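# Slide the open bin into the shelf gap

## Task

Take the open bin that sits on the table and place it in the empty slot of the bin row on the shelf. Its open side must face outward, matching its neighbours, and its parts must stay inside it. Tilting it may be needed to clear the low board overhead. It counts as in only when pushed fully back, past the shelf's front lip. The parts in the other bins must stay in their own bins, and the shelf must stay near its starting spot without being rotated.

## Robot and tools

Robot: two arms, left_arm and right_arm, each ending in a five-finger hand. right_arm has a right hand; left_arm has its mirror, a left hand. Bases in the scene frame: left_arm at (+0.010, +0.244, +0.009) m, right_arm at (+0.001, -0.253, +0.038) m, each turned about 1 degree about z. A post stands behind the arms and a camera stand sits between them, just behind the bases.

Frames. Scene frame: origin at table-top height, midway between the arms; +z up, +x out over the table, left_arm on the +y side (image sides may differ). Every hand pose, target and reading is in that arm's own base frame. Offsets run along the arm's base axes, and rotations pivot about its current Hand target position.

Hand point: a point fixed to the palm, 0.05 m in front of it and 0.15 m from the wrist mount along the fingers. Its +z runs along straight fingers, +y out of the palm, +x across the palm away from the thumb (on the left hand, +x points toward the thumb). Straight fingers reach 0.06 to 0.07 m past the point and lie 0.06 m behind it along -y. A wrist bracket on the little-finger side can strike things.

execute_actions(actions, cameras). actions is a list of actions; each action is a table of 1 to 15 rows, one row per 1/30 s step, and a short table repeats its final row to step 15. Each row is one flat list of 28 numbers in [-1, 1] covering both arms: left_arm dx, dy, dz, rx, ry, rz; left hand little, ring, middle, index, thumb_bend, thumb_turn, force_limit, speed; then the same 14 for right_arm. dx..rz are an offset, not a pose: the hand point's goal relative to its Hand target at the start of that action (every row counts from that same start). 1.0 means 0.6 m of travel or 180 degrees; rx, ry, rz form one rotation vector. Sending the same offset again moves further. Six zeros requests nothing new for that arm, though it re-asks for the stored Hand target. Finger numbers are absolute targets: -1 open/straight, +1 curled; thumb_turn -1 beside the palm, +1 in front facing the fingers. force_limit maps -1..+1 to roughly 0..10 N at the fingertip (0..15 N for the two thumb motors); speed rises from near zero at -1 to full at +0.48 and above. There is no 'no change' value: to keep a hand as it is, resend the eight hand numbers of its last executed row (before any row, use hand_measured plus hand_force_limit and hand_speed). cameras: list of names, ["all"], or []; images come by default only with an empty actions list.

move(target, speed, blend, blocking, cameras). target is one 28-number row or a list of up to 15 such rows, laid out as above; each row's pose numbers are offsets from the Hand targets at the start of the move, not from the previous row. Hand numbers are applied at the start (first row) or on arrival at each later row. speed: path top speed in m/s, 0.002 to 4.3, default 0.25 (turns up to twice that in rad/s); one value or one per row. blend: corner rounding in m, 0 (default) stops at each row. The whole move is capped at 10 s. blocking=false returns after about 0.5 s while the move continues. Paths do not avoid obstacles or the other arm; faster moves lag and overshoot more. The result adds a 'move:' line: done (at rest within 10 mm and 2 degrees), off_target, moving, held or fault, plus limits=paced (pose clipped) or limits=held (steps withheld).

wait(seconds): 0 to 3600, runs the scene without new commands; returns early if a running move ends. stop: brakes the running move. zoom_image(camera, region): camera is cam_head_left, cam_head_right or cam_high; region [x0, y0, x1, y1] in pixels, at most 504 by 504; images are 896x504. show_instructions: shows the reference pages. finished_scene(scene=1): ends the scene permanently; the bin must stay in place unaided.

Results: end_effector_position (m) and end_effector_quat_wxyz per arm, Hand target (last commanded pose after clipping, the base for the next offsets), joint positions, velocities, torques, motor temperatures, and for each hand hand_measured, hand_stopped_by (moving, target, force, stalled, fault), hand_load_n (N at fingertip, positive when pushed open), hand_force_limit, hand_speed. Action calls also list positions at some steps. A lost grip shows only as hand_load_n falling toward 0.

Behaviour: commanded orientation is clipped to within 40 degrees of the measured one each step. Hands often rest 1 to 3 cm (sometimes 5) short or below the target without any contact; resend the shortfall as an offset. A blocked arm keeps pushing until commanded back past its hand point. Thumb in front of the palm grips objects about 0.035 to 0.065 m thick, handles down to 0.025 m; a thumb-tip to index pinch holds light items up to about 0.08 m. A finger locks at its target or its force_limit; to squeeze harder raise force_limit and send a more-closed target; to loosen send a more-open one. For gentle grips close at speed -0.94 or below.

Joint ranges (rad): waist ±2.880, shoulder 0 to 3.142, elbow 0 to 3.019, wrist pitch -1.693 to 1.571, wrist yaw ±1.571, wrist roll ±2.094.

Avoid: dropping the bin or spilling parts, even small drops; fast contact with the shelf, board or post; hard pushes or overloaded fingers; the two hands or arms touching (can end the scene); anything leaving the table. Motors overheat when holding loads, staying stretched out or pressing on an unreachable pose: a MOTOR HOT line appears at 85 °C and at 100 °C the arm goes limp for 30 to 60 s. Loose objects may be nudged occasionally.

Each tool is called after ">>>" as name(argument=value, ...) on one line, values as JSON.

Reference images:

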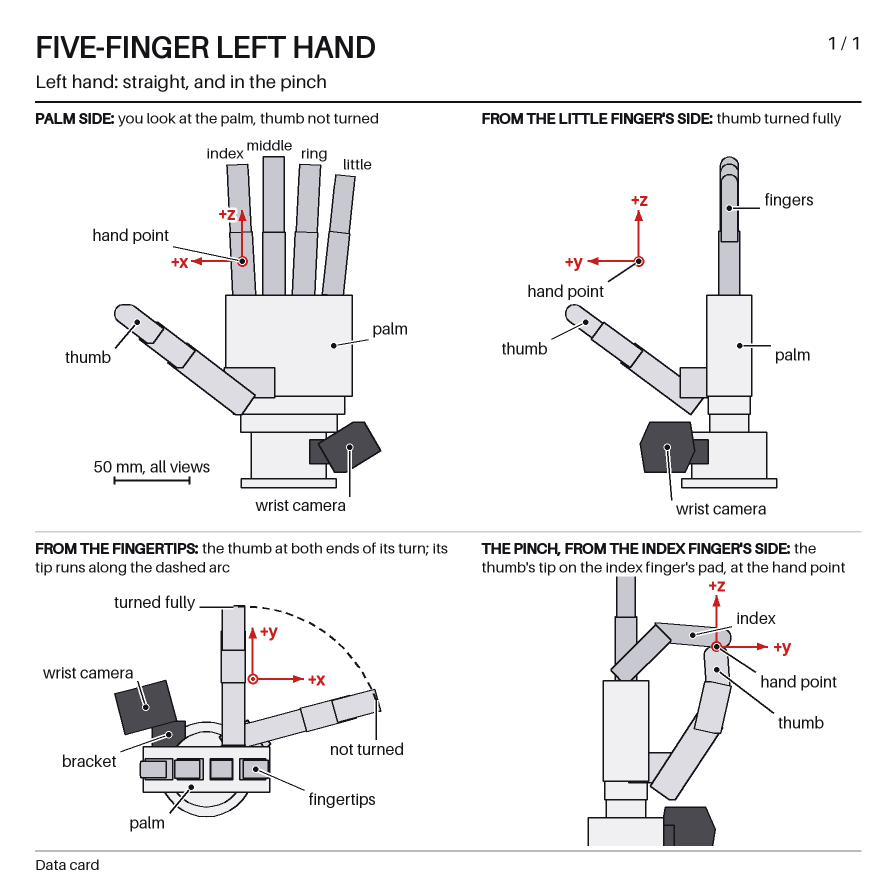

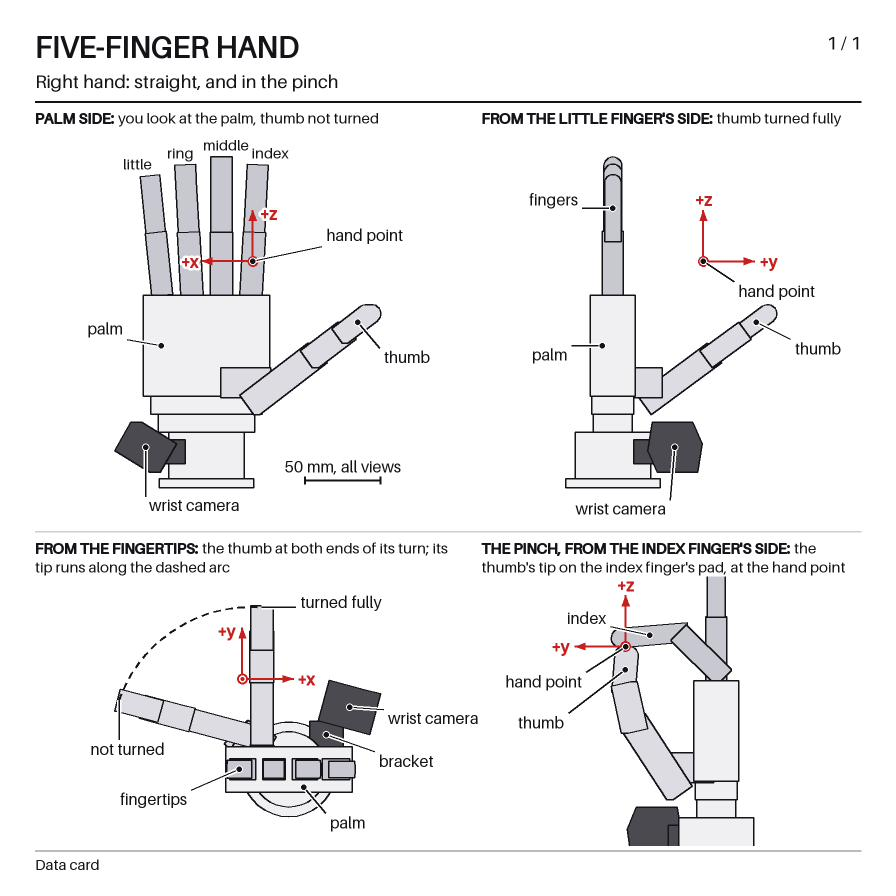

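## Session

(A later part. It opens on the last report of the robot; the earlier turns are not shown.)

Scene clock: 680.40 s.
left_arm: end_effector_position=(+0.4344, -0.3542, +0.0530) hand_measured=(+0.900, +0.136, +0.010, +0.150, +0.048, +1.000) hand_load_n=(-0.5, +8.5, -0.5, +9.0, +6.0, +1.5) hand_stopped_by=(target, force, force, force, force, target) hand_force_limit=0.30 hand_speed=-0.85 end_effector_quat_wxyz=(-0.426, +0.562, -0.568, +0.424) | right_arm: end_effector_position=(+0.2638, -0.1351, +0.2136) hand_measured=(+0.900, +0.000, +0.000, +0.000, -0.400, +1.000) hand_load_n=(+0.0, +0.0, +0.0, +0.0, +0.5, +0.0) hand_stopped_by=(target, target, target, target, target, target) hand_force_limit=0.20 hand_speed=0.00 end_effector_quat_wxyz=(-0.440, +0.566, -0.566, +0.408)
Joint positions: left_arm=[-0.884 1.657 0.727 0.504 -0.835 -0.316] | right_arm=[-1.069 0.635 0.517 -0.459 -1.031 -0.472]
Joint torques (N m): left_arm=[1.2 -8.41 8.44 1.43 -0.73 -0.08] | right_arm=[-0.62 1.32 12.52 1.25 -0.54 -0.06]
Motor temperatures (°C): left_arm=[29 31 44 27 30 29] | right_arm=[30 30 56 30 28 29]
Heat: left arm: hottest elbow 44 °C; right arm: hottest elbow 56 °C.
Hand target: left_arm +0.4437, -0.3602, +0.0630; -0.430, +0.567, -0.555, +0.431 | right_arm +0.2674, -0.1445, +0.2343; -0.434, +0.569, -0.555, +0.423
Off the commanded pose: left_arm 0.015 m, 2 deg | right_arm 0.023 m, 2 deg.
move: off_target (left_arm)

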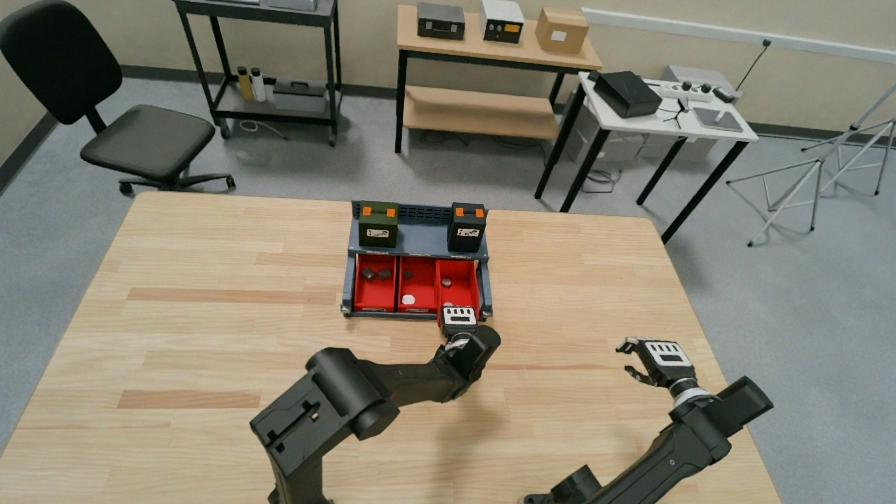

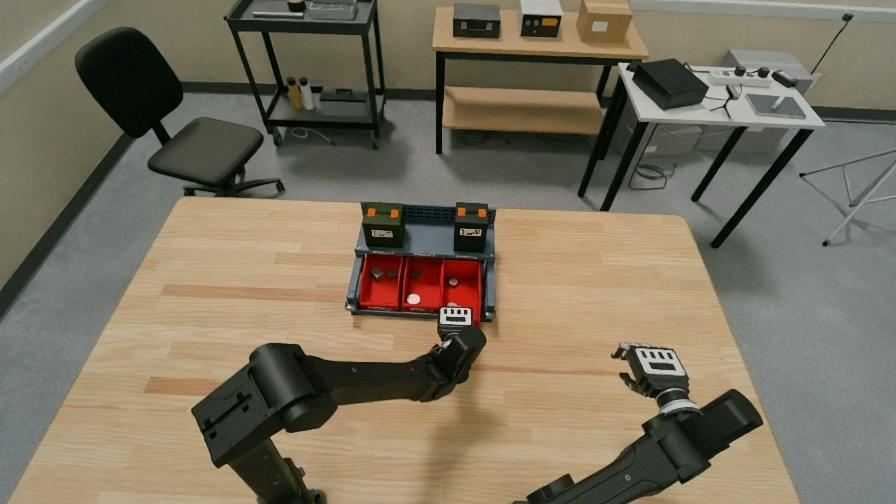

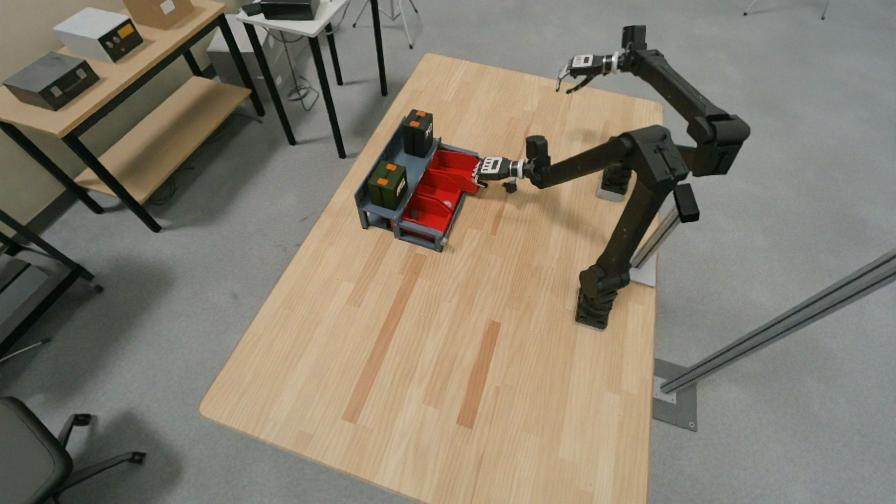

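>>> move(target=[0.0,-0.012,0.004,0,0,-0.007, 0.9,0.4,0.4,0.4,0.3,1,0.3,-0.85, 0,0,0,0,0,0, 0.9,0,0,0,-0.4,1,0.2,0], speed=0.06, cameras=["cam_head_left","cam_high"])

>>> zoom_image(camera="cam_head_left", region=[400, 230, 560, 390])

>>> zoom_image(camera="cam_high", region=[400, 130, 500, 200])

Scene clock: 684.47 s.
left_arm: end_effector_position=(+0.4337, -0.3551, +0.0518) hand_measured=(+0.900, +0.136, +0.010, +0.150, +0.048, +1.000) hand_load_n=(+0.0, +7.0, +0.0, +10.5, +5.5, +1.5) hand_stopped_by=(target, force, force, force, force, target) hand_force_limit=0.30 hand_speed=-0.85 end_effector_quat_wxyz=(-0.424, +0.561, -0.571, +0.424) | right_arm: end_effector_position=(+0.2638, -0.1351, +0.2136) hand_measured=(+0.900, +0.000, +0.000, +0.000, -0.400, +1.000) hand_load_n=(+0.0, +0.0, +0.0, -0.5, +0.0, +0.0) hand_stopped_by=(target, target, target, target, target, target) hand_force_limit=0.20 hand_speed=0.00 end_effector_quat_wxyz=(-0.440, +0.566, -0.566, +0.408)
Joint positions: left_arm=[-0.884 1.658 0.727 0.502 -0.828 -0.317] | right_arm=[-1.069 0.635 0.517 -0.459 -1.031 -0.472]
Joint torques (N m): left_arm=[0.91 -8.47 9.11 1.48 -0.37 0.03] | right_arm=[-0.56 1.26 12.52 1.24 -0.54 -0.06]
Motor temperatures (°C): left_arm=[29 31 44 27 30 29] | right_arm=[30 30 56 30 28 29]
Heat: left arm: hottest elbow 44 °C; right arm: hottest elbow 56 °C.
Hand target: left_arm +0.4437, -0.3674, +0.0652; -0.425, +0.561, -0.562, +0.436 | right_arm +0.2674, -0.1445, +0.2343; -0.434, +0.569, -0.555, +0.423
Off the commanded pose: left_arm 0.021 m, 2 deg | right_arm 0.023 m, 2 deg.
move: off_target (left_arm)

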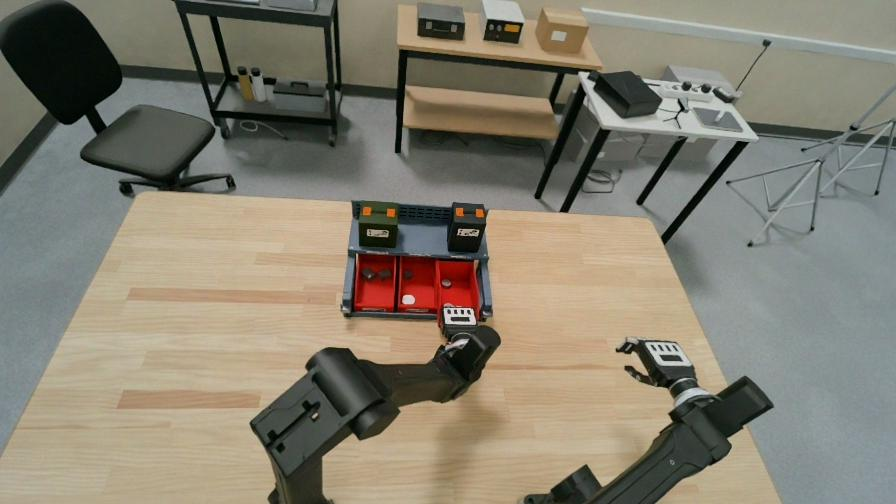

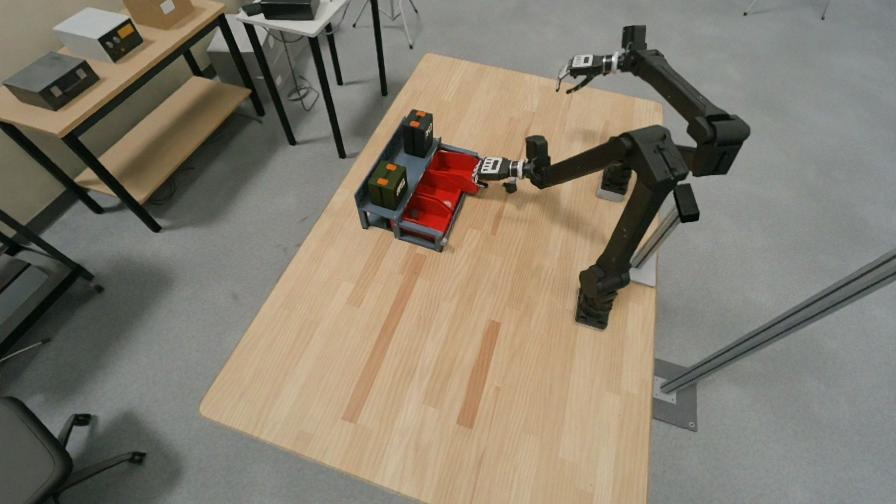

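Scaled by 3.150 from the camera's image (finer frame: 1280x720).

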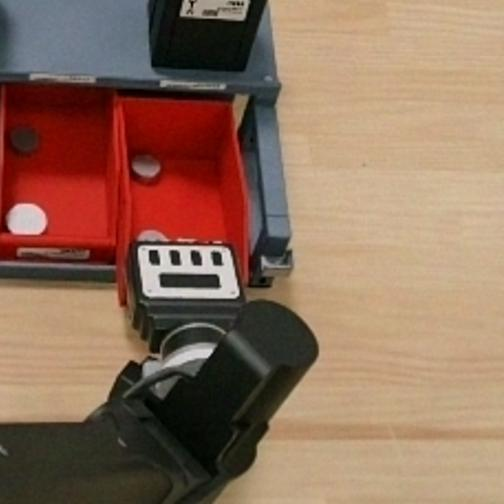

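Scaled by 5.040 from the camera's image (finer frame: 1280x720).

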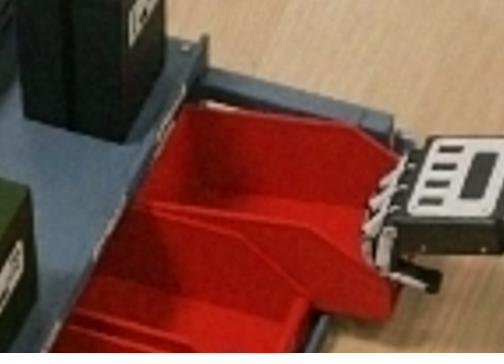

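>>> move(target=[0.0,-0.013,0.006,0,0,-0.003, 0.9,0.4,0.4,0.4,0.3,1,0.3,-0.85, 0,0,0,0,0,0, 0.9,0,0,0,-0.4,1,0.2,0], speed=0.06, cameras=["cam_head_left","cam_high"])

>>> zoom_image(camera="cam_head_left", region=[400, 230, 560, 390])

>>> zoom_image(camera="cam_high", region=[400, 130, 500, 200])

Scene clock: 687.47 s.
left_arm: end_effector_position=(+0.4332, -0.3551, +0.0503) hand_measured=(+0.900, +0.136, +0.010, +0.150, +0.048, +1.000) hand_load_n=(+0.0, +6.5, +0.0, +10.0, +5.5, +1.5) hand_stopped_by=(target, force, force, force, force, target) hand_force_limit=0.30 hand_speed=-0.85 end_effector_quat_wxyz=(-0.423, +0.560, -0.575, +0.420) | right_arm: end_effector_position=(+0.2638, -0.1351, +0.2136) hand_measured=(+0.900, +0.000, +0.000, +0.000, -0.400, +1.000) hand_load_n=(+0.0, +0.0, +0.0, +0.0, +0.0, +0.0) hand_stopped_by=(target, target, target, target, target, target) hand_force_limit=0.20 hand_speed=0.00 end_effector_quat_wxyz=(-0.440, +0.566, -0.566, +0.408)
Joint positions: left_arm=[-0.884 1.658 0.73 0.488 -0.826 -0.317] | right_arm=[-1.069 0.635 0.517 -0.459 -1.031 -0.472]
Joint torques (N m): left_arm=[0.32 -8.59 10.03 1.47 -0.42 0.04] | right_arm=[-0.56 1.26 12.53 1.26 -0.53 -0.07]
Motor temperatures (°C): left_arm=[29 31 44 27 30 29] | right_arm=[30 30 56 30 28 29]
Heat: left arm: hottest elbow 44 °C; right arm: hottest elbow 56 °C.
Hand target: left_arm +0.4436, -0.3752, +0.0688; -0.423, +0.558, -0.564, +0.438 | right_arm +0.2674, -0.1445, +0.2343; -0.434, +0.569, -0.555, +0.423
Off the commanded pose: left_arm 0.029 m, 2 deg | right_arm 0.023 m, 2 deg.
move: off_target (left_arm)

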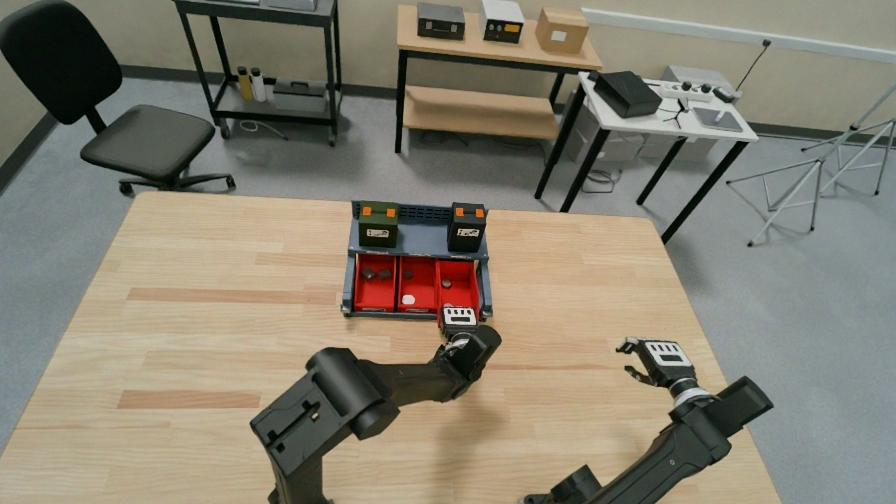

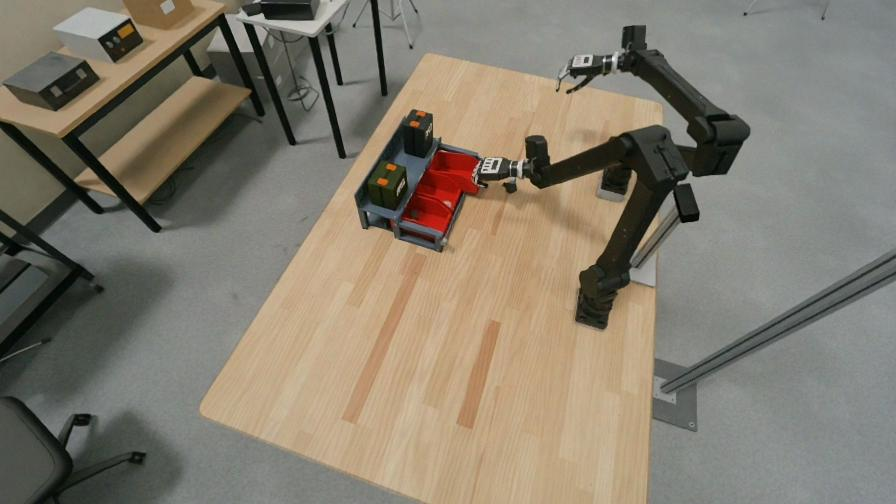

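Scaled by 3.150 from the camera's image (finer frame: 1280x720).

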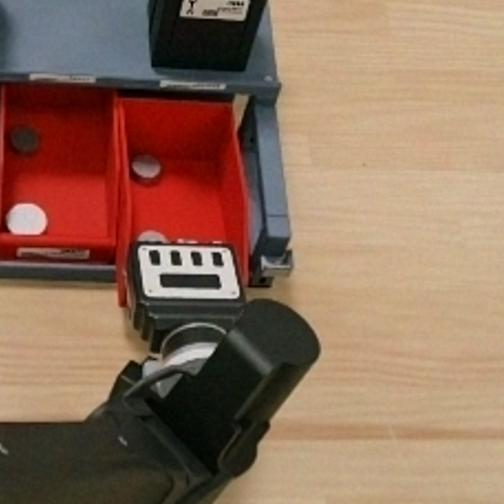

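Scaled by 5.040 from the camera's image (finer frame: 1280x720).

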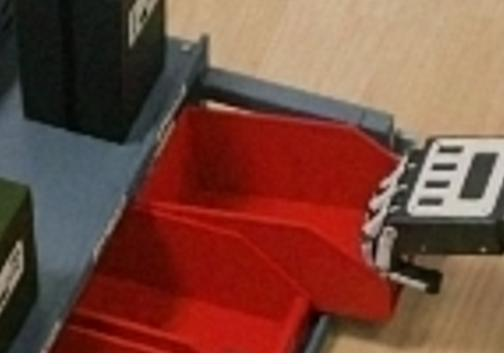

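>>> move(target=[0.03,-0.01,0.014,0,0,0, 0.9,0.4,0.4,0.4,0.3,1,0.3,-0.85, 0,0,0,0,0,0, 0.9,0,0,0,-0.4,1,0.2,0], speed=0.06, cameras=["cam_head_left","cam_high"])

>>> zoom_image(camera="cam_head_left", region=[400, 230, 560, 390])

>>> zoom_image(camera="cam_high", region=[400, 130, 500, 200])

Scene clock: 698.60 s.
left_arm: end_effector_position=(+0.4421, -0.3702, +0.0570) hand_measured=(+0.900, +0.136, +0.010, +0.150, +0.048, +1.000) hand_load_n=(+0.0, +6.5, +0.0, +11.0, +5.5, +1.5) hand_stopped_by=(target, force, force, force, force, target) hand_force_limit=0.30 hand_speed=-0.85 end_effector_quat_wxyz=(-0.419, +0.555, -0.581, +0.423) | right_arm: end_effector_position=(+0.2638, -0.1351, +0.2136) hand_measured=(+0.900, +0.000, +0.000, +0.000, -0.400, +1.000) hand_load_n=(+0.5, +0.0, +0.0, +0.0, +0.0, +0.0) hand_stopped_by=(target, target, target, target, target, target) hand_force_limit=0.20 hand_speed=0.00 end_effector_quat_wxyz=(-0.440, +0.566, -0.566, +0.408)
Joint positions: left_arm=[-0.884 1.671 0.778 0.459 -0.807 -0.304] | right_arm=[-1.069 0.635 0.517 -0.459 -1.031 -0.472]
Joint torques (N m): left_arm=[1.9 -8.94 10.41 1.55 -0.33 0.04] | right_arm=[-0.67 1.2 12.52 1.26 -0.53 -0.06]
Motor temperatures (°C): left_arm=[29 31 45 27 30 29] | right_arm=[30 30 56 30 28 29]
Heat: left arm: hottest elbow 45 °C; right arm: hottest elbow 56 °C.
Hand target: left_arm +0.4616, -0.3812, +0.0773; -0.423, +0.558, -0.564, +0.438 | right_arm +0.2674, -0.1445, +0.2343; -0.434, +0.569, -0.555, +0.423
Off the commanded pose: left_arm 0.030 m, 3 deg | right_arm 0.023 m, 2 deg.
move: off_target (left_arm)

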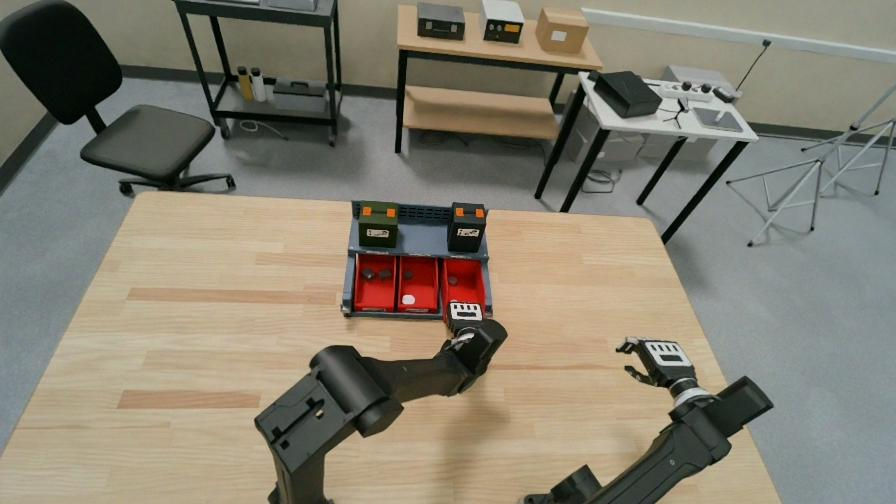

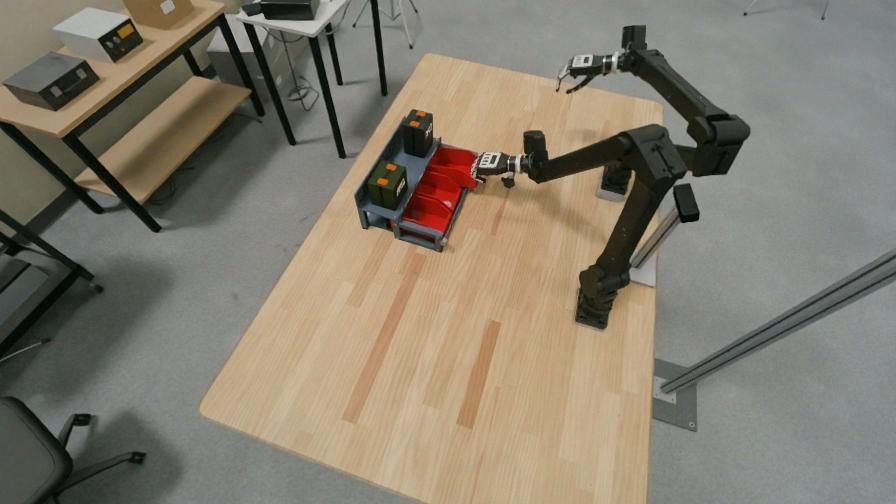

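Scaled by 3.150 from the camera's image (finer frame: 1280x720).

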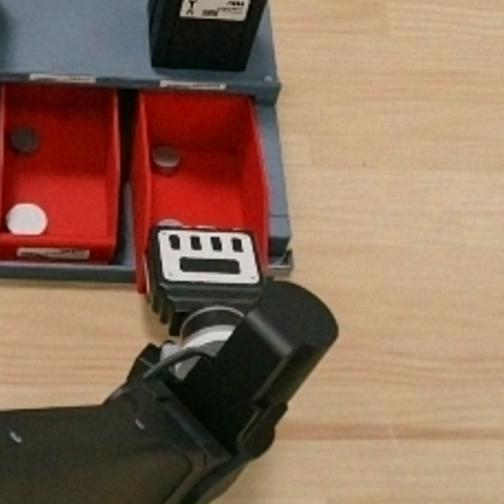

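Scaled by 5.040 from the camera's image (finer frame: 1280x720).

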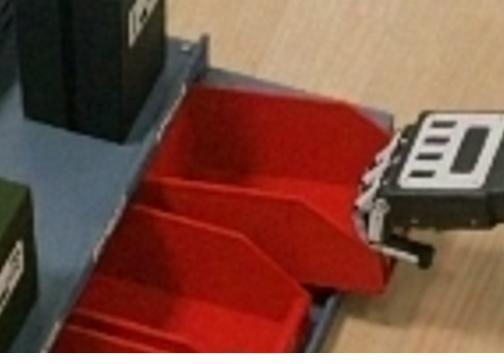

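>>> zoom_image(camera="cam_high", region=[425, 135, 485, 180])

>>> zoom_image(camera="cam_head_left", region=[430, 245, 500, 325])

>>> zoom_image(camera="cam_head_right", region=[430, 245, 500, 325])

Scaled by 8.400 from the camera's image (finer frame: 1280x720).

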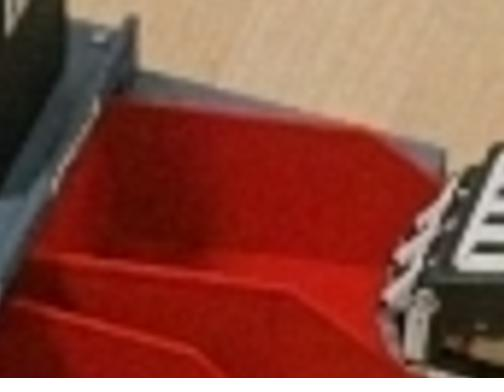

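Scaled by 6.300 from the camera's image (finer frame: 1280x720).

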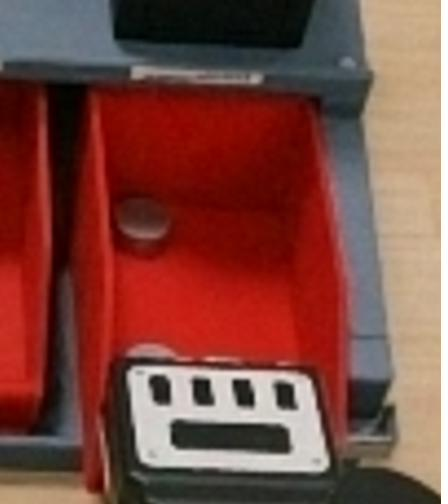

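This scene's latest camera images include none from cam_head_right. They are from: cam_head_left, cam_high. cam_head_right's image comes with the result of a call that names it in "cameras".

>>> move(target=[0.025,0.01,-0.006,0,0,0, 0.9,0.4,0.4,0.4,0.3,1,0.3,-0.85, 0,0,0,0,0,0, 0.9,0,0,0,-0.4,1,0.2,0], speed=0.05, cameras=["cam_head_left","cam_head_right","cam_high"])

>>> zoom_image(camera="cam_head_left", region=[430, 245, 500, 325])

>>> zoom_image(camera="cam_high", region=[425, 135, 485, 200])

>>> zoom_image(camera="cam_head_right", region=[430, 245, 500, 325])

Scene clock: 710.33 s.
left_arm: end_effector_position=(+0.4554, -0.3620, +0.0517) hand_measured=(+0.900, +0.136, +0.010, +0.150, +0.048, +1.000) hand_load_n=(+0.0, +5.5, +0.0, +9.0, +6.0, +1.5) hand_stopped_by=(target, force, force, force, force, target) hand_force_limit=0.30 hand_speed=-0.85 end_effector_quat_wxyz=(-0.419, +0.556, -0.585, +0.416) | right_arm: end_effector_position=(+0.2638, -0.1351, +0.2136) hand_measured=(+0.900, +0.000, +0.000, +0.000, -0.400, +1.000) hand_load_n=(+0.0, +0.0, +0.0, +0.0, +0.0, +0.0) hand_stopped_by=(target, target, target, target, target, target) hand_force_limit=0.20 hand_speed=0.00 end_effector_quat_wxyz=(-0.440, +0.566, -0.566, +0.408)
Joint positions: left_arm=[-0.849 1.687 0.79 0.459 -0.778 -0.289] | right_arm=[-1.069 0.635 0.517 -0.459 -1.031 -0.472]
Joint torques (N m): left_arm=[1.79 -9.11 10.3 2.51 -0.27 0.06] | right_arm=[-0.67 1.26 12.49 1.25 -0.54 -0.06]
Motor temperatures (°C): left_arm=[29 31 45 27 30 29] | right_arm=[30 30 56 30 28 29]
Heat: left arm: hottest elbow 45 °C; right arm: hottest elbow 56 °C.
Hand target: left_arm +0.4766, -0.3752, +0.0736; -0.423, +0.558, -0.564, +0.438 | right_arm +0.2674, -0.1445, +0.2343; -0.434, +0.569, -0.555, +0.423
Off the commanded pose: left_arm 0.033 m, 3 deg | right_arm 0.023 m, 2 deg.
move: off_target (left_arm)

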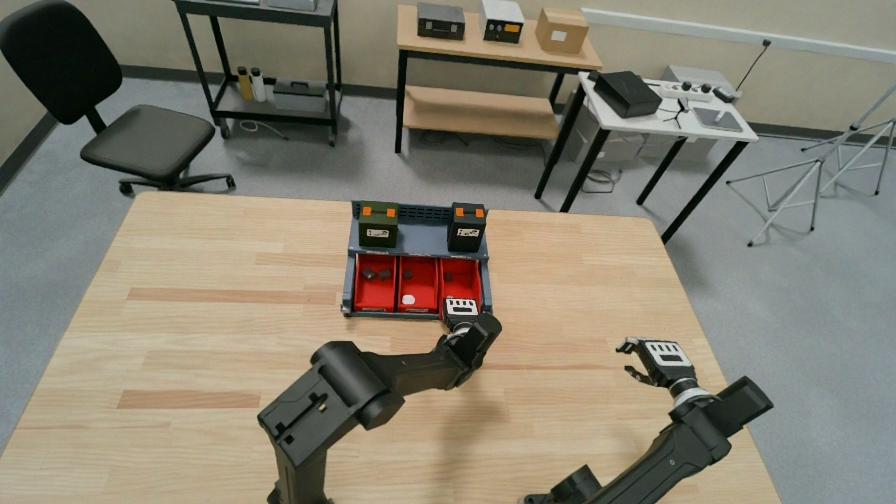

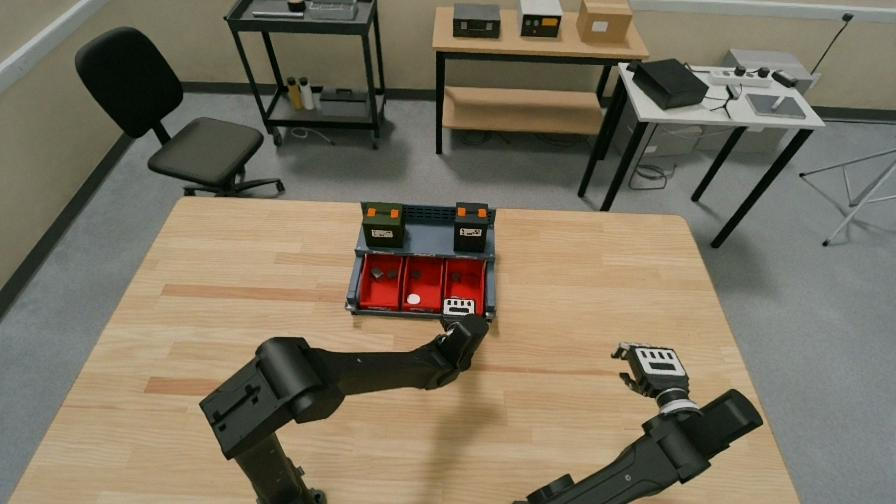

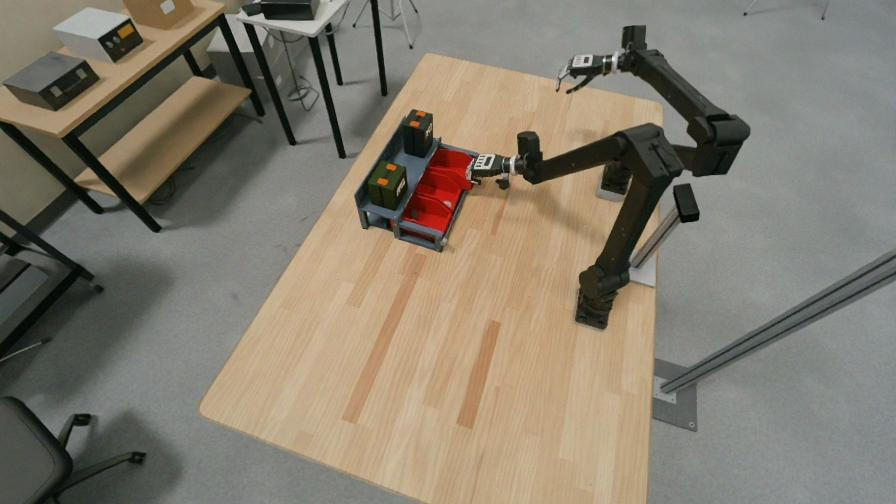

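Scaled by 6.300 from the camera's image (finer frame: 1280x720).

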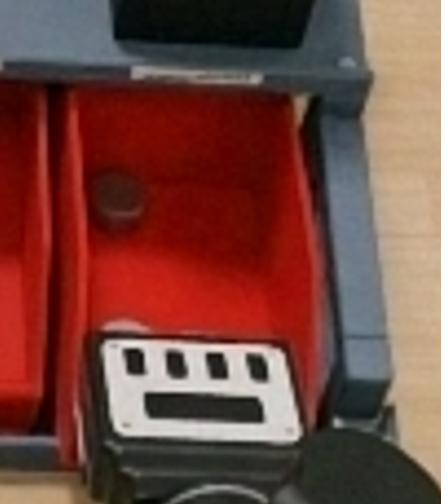

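Scaled by 7.754 from the camera's image (finer frame: 1280x720).

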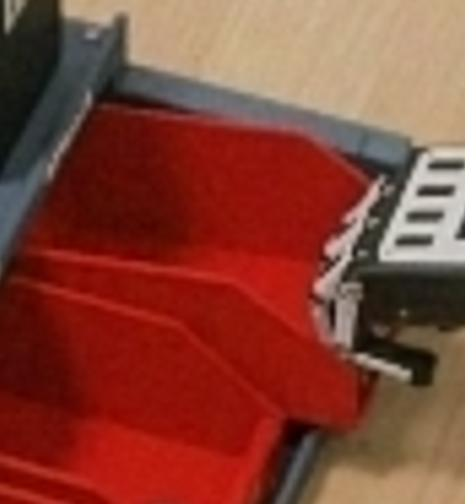

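Scaled by 6.300 from the camera's image (finer frame: 1280x720).

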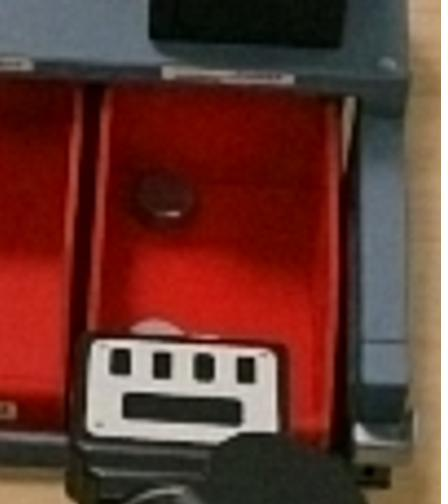

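>>> move(target=[0.028,-0.004,0.003,0,0,0, 0.9,0.4,0.4,0.4,0.3,1,0.3,-0.85, 0,0,0,0,0,0, 0.9,0,0,0,-0.4,1,0.2,0], speed=0.05, cameras=["cam_head_left","cam_head_right","cam_high"])

>>> zoom_image(camera="cam_head_left", region=[430, 245, 500, 325])

>>> zoom_image(camera="cam_high", region=[425, 135, 485, 200])

>>> zoom_image(camera="cam_head_right", region=[430, 245, 500, 325])

Scene clock: 716.33 s.
left_arm: end_effector_position=(+0.4717, -0.3659, +0.0534) hand_measured=(+0.900, +0.136, +0.010, +0.150, +0.048, +1.000) hand_load_n=(+0.0, +6.0, +0.0, +9.5, +6.0, +1.5) hand_stopped_by=(target, force, force, force, force, target) hand_force_limit=0.30 hand_speed=-0.85 end_effector_quat_wxyz=(-0.418, +0.556, -0.584, +0.418) | right_arm: end_effector_position=(+0.2638, -0.1351, +0.2136) hand_measured=(+0.900, +0.000, +0.000, +0.000, -0.400, +1.000) hand_load_n=(+0.0, +0.0, +0.0, +0.0, +0.0, +0.0) hand_stopped_by=(target, target, target, target, target, target) hand_force_limit=0.20 hand_speed=0.00 end_effector_quat_wxyz=(-0.440, +0.566, -0.566, +0.408)
Joint positions: left_arm=[-0.827 1.711 0.827 0.459 -0.756 -0.277] | right_arm=[-1.069 0.635 0.517 -0.459 -1.031 -0.472]
Joint torques (N m): left_arm=[1.9 -9.23 10.56 2.19 -0.27 0.07] | right_arm=[-0.67 1.32 12.52 1.25 -0.53 -0.06]
Motor temperatures (°C): left_arm=[29 31 45 27 30 29] | right_arm=[30 30 56 30 28 29]
Heat: left arm: hottest elbow 45 °C; right arm: hottest elbow 56 °C.
Hand target: left_arm +0.4934, -0.3776, +0.0754; -0.423, +0.558, -0.564, +0.438 | right_arm +0.2674, -0.1445, +0.2343; -0.434, +0.569, -0.555, +0.423
Off the commanded pose: left_arm 0.033 m, 3 deg | right_arm 0.023 m, 2 deg.
move: off_target (left_arm)

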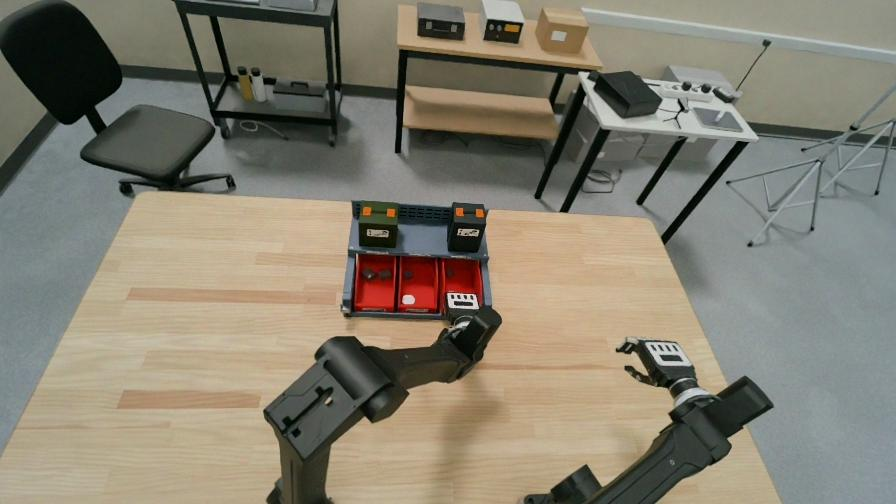

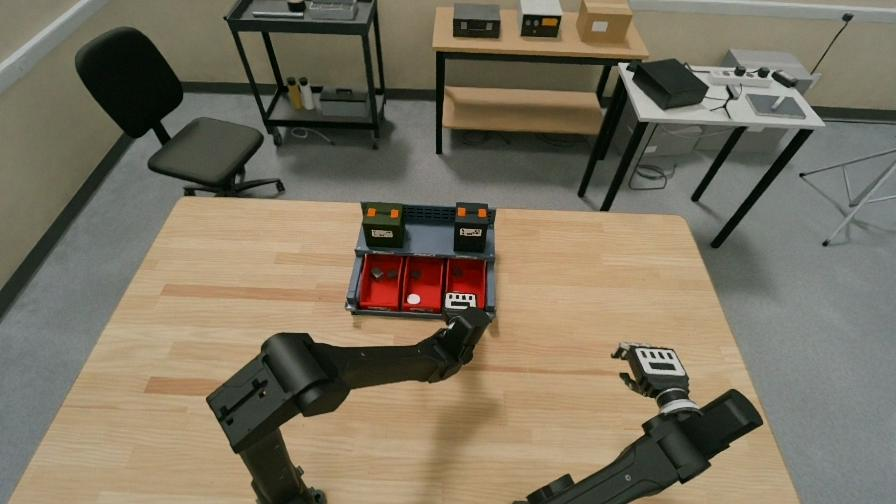

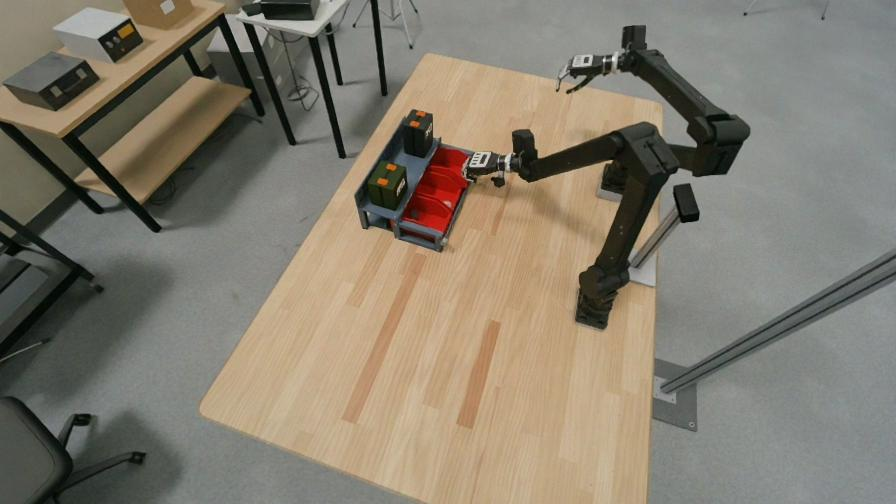

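Scaled by 6.300 from the camera's image (finer frame: 1280x720).

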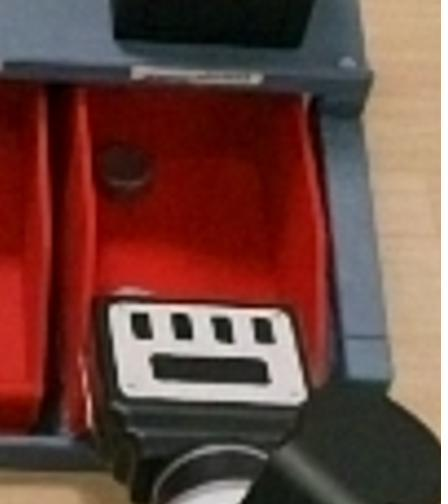

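Scaled by 7.754 from the camera's image (finer frame: 1280x720).

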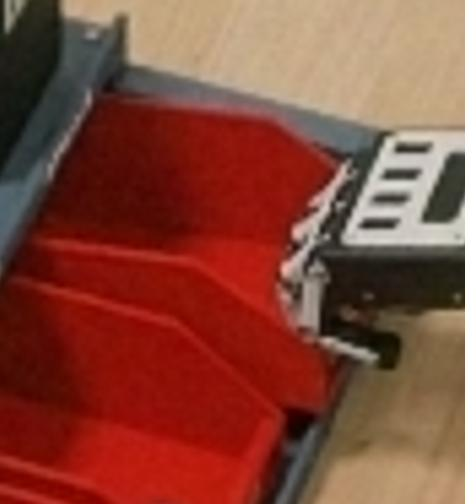

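Scaled by 6.300 from the camera's image (finer frame: 1280x720).

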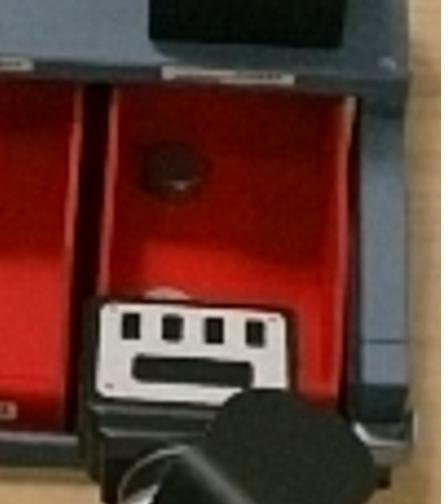

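>>> move(target=[0.022,-0.002,0.000,0,0,0, 0.9,0.4,0.4,0.4,0.3,1,0.3,-0.85, 0,0,0,0,0,0, 0.9,0,0,0,-0.4,1,0.2,0], speed=0.05, cameras=["cam_head_left","cam_head_right","cam_high"])

>>> zoom_image(camera="cam_head_left", region=[430, 245, 500, 325])

>>> zoom_image(camera="cam_high", region=[425, 135, 485, 200])

>>> zoom_image(camera="cam_head_right", region=[430, 245, 500, 325])

Scene clock: 722.83 s.
left_arm: end_effector_position=(+0.4847, -0.3680, +0.0537) hand_measured=(+0.900, +0.136, +0.010, +0.150, +0.048, +1.000) hand_load_n=(+0.0, +6.0, +0.0, +10.0, +6.0, +1.5) hand_stopped_by=(target, force, force, force, force, target) hand_force_limit=0.30 hand_speed=-0.85 end_effector_quat_wxyz=(-0.418, +0.556, -0.583, +0.419) | right_arm: end_effector_position=(+0.2638, -0.1351, +0.2136) hand_measured=(+0.900, +0.000, +0.000, +0.000, -0.400, +1.000) hand_load_n=(+0.0, +0.0, +0.0, +0.0, +0.0, +0.0) hand_stopped_by=(target, target, target, target, target, target) hand_force_limit=0.20 hand_speed=0.00 end_effector_quat_wxyz=(-0.440, +0.566, -0.566, +0.408)
Joint positions: left_arm=[-0.809 1.731 0.855 0.459 -0.739 -0.268] | right_arm=[-1.069 0.635 0.517 -0.459 -1.031 -0.472]
Joint torques (N m): left_arm=[1.85 -9.64 10.65 2.11 -0.26 0.05] | right_arm=[-0.67 1.32 12.53 1.26 -0.54 -0.06]
Motor temperatures (°C): left_arm=[29 31 45 27 29 29] | right_arm=[30 30 56 30 28 29]
Heat: left arm: hottest elbow 45 °C; right arm: hottest elbow 56 °C.
Hand target: left_arm +0.5065, -0.3788, +0.0754; -0.423, +0.558, -0.564, +0.438 | right_arm +0.2674, -0.1445, +0.2343; -0.434, +0.569, -0.555, +0.423
Off the commanded pose: left_arm 0.033 m, 3 deg | right_arm 0.023 m, 2 deg.
move: off_target (left_arm)

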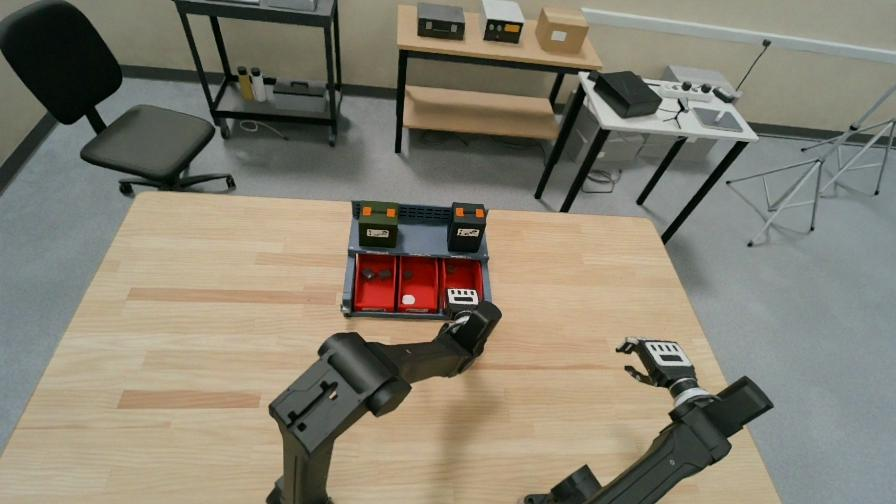

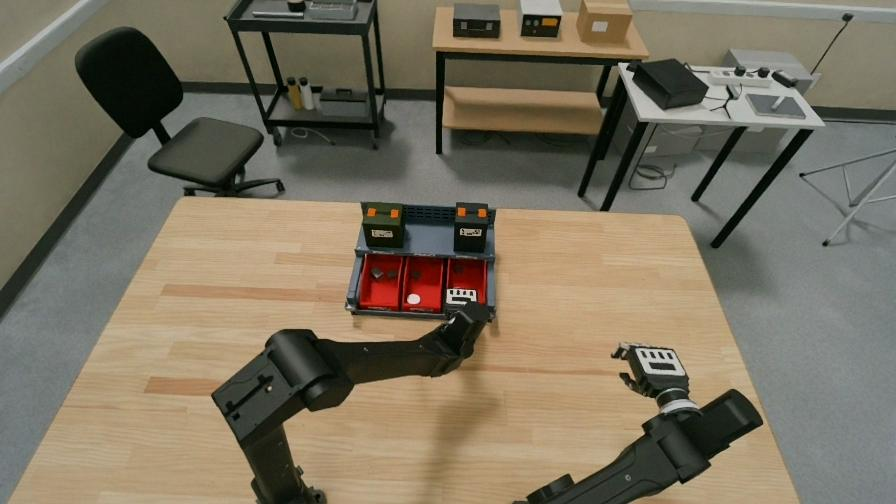

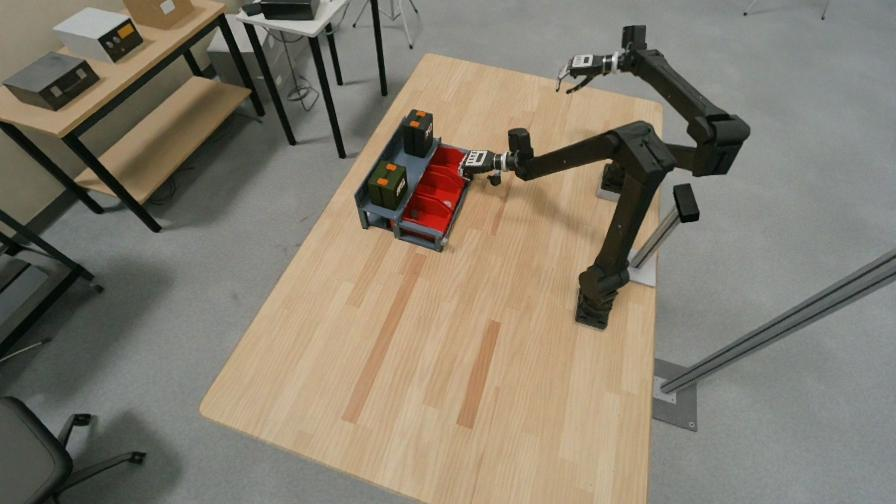

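Scaled by 6.300 from the camera's image (finer frame: 1280x720).

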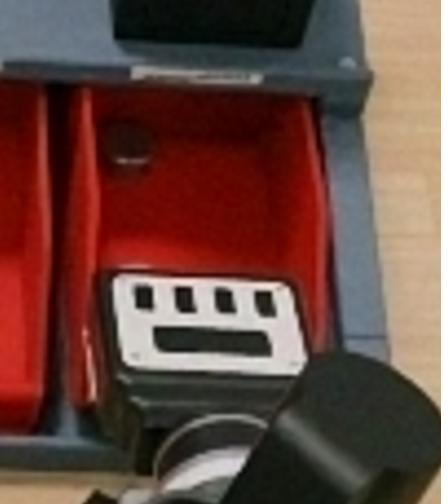

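Scaled by 7.754 from the camera's image (finer frame: 1280x720).

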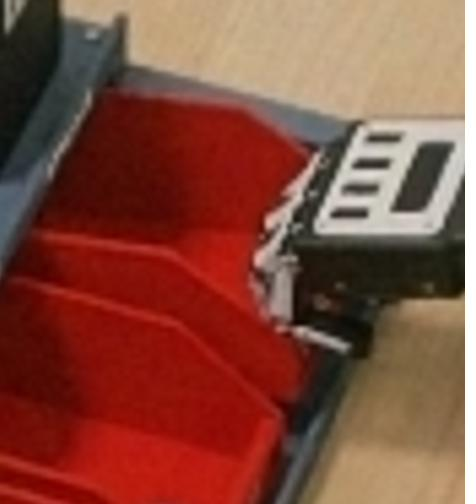

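Scaled by 6.300 from the camera's image (finer frame: 1280x720).

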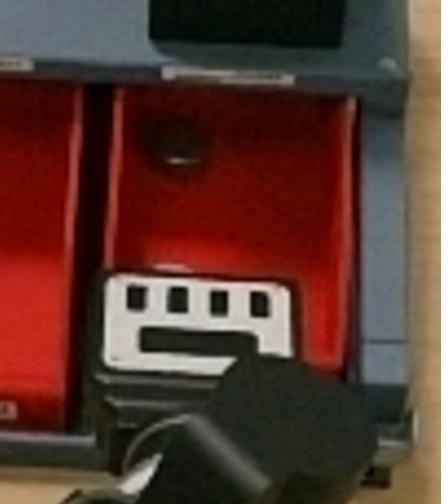

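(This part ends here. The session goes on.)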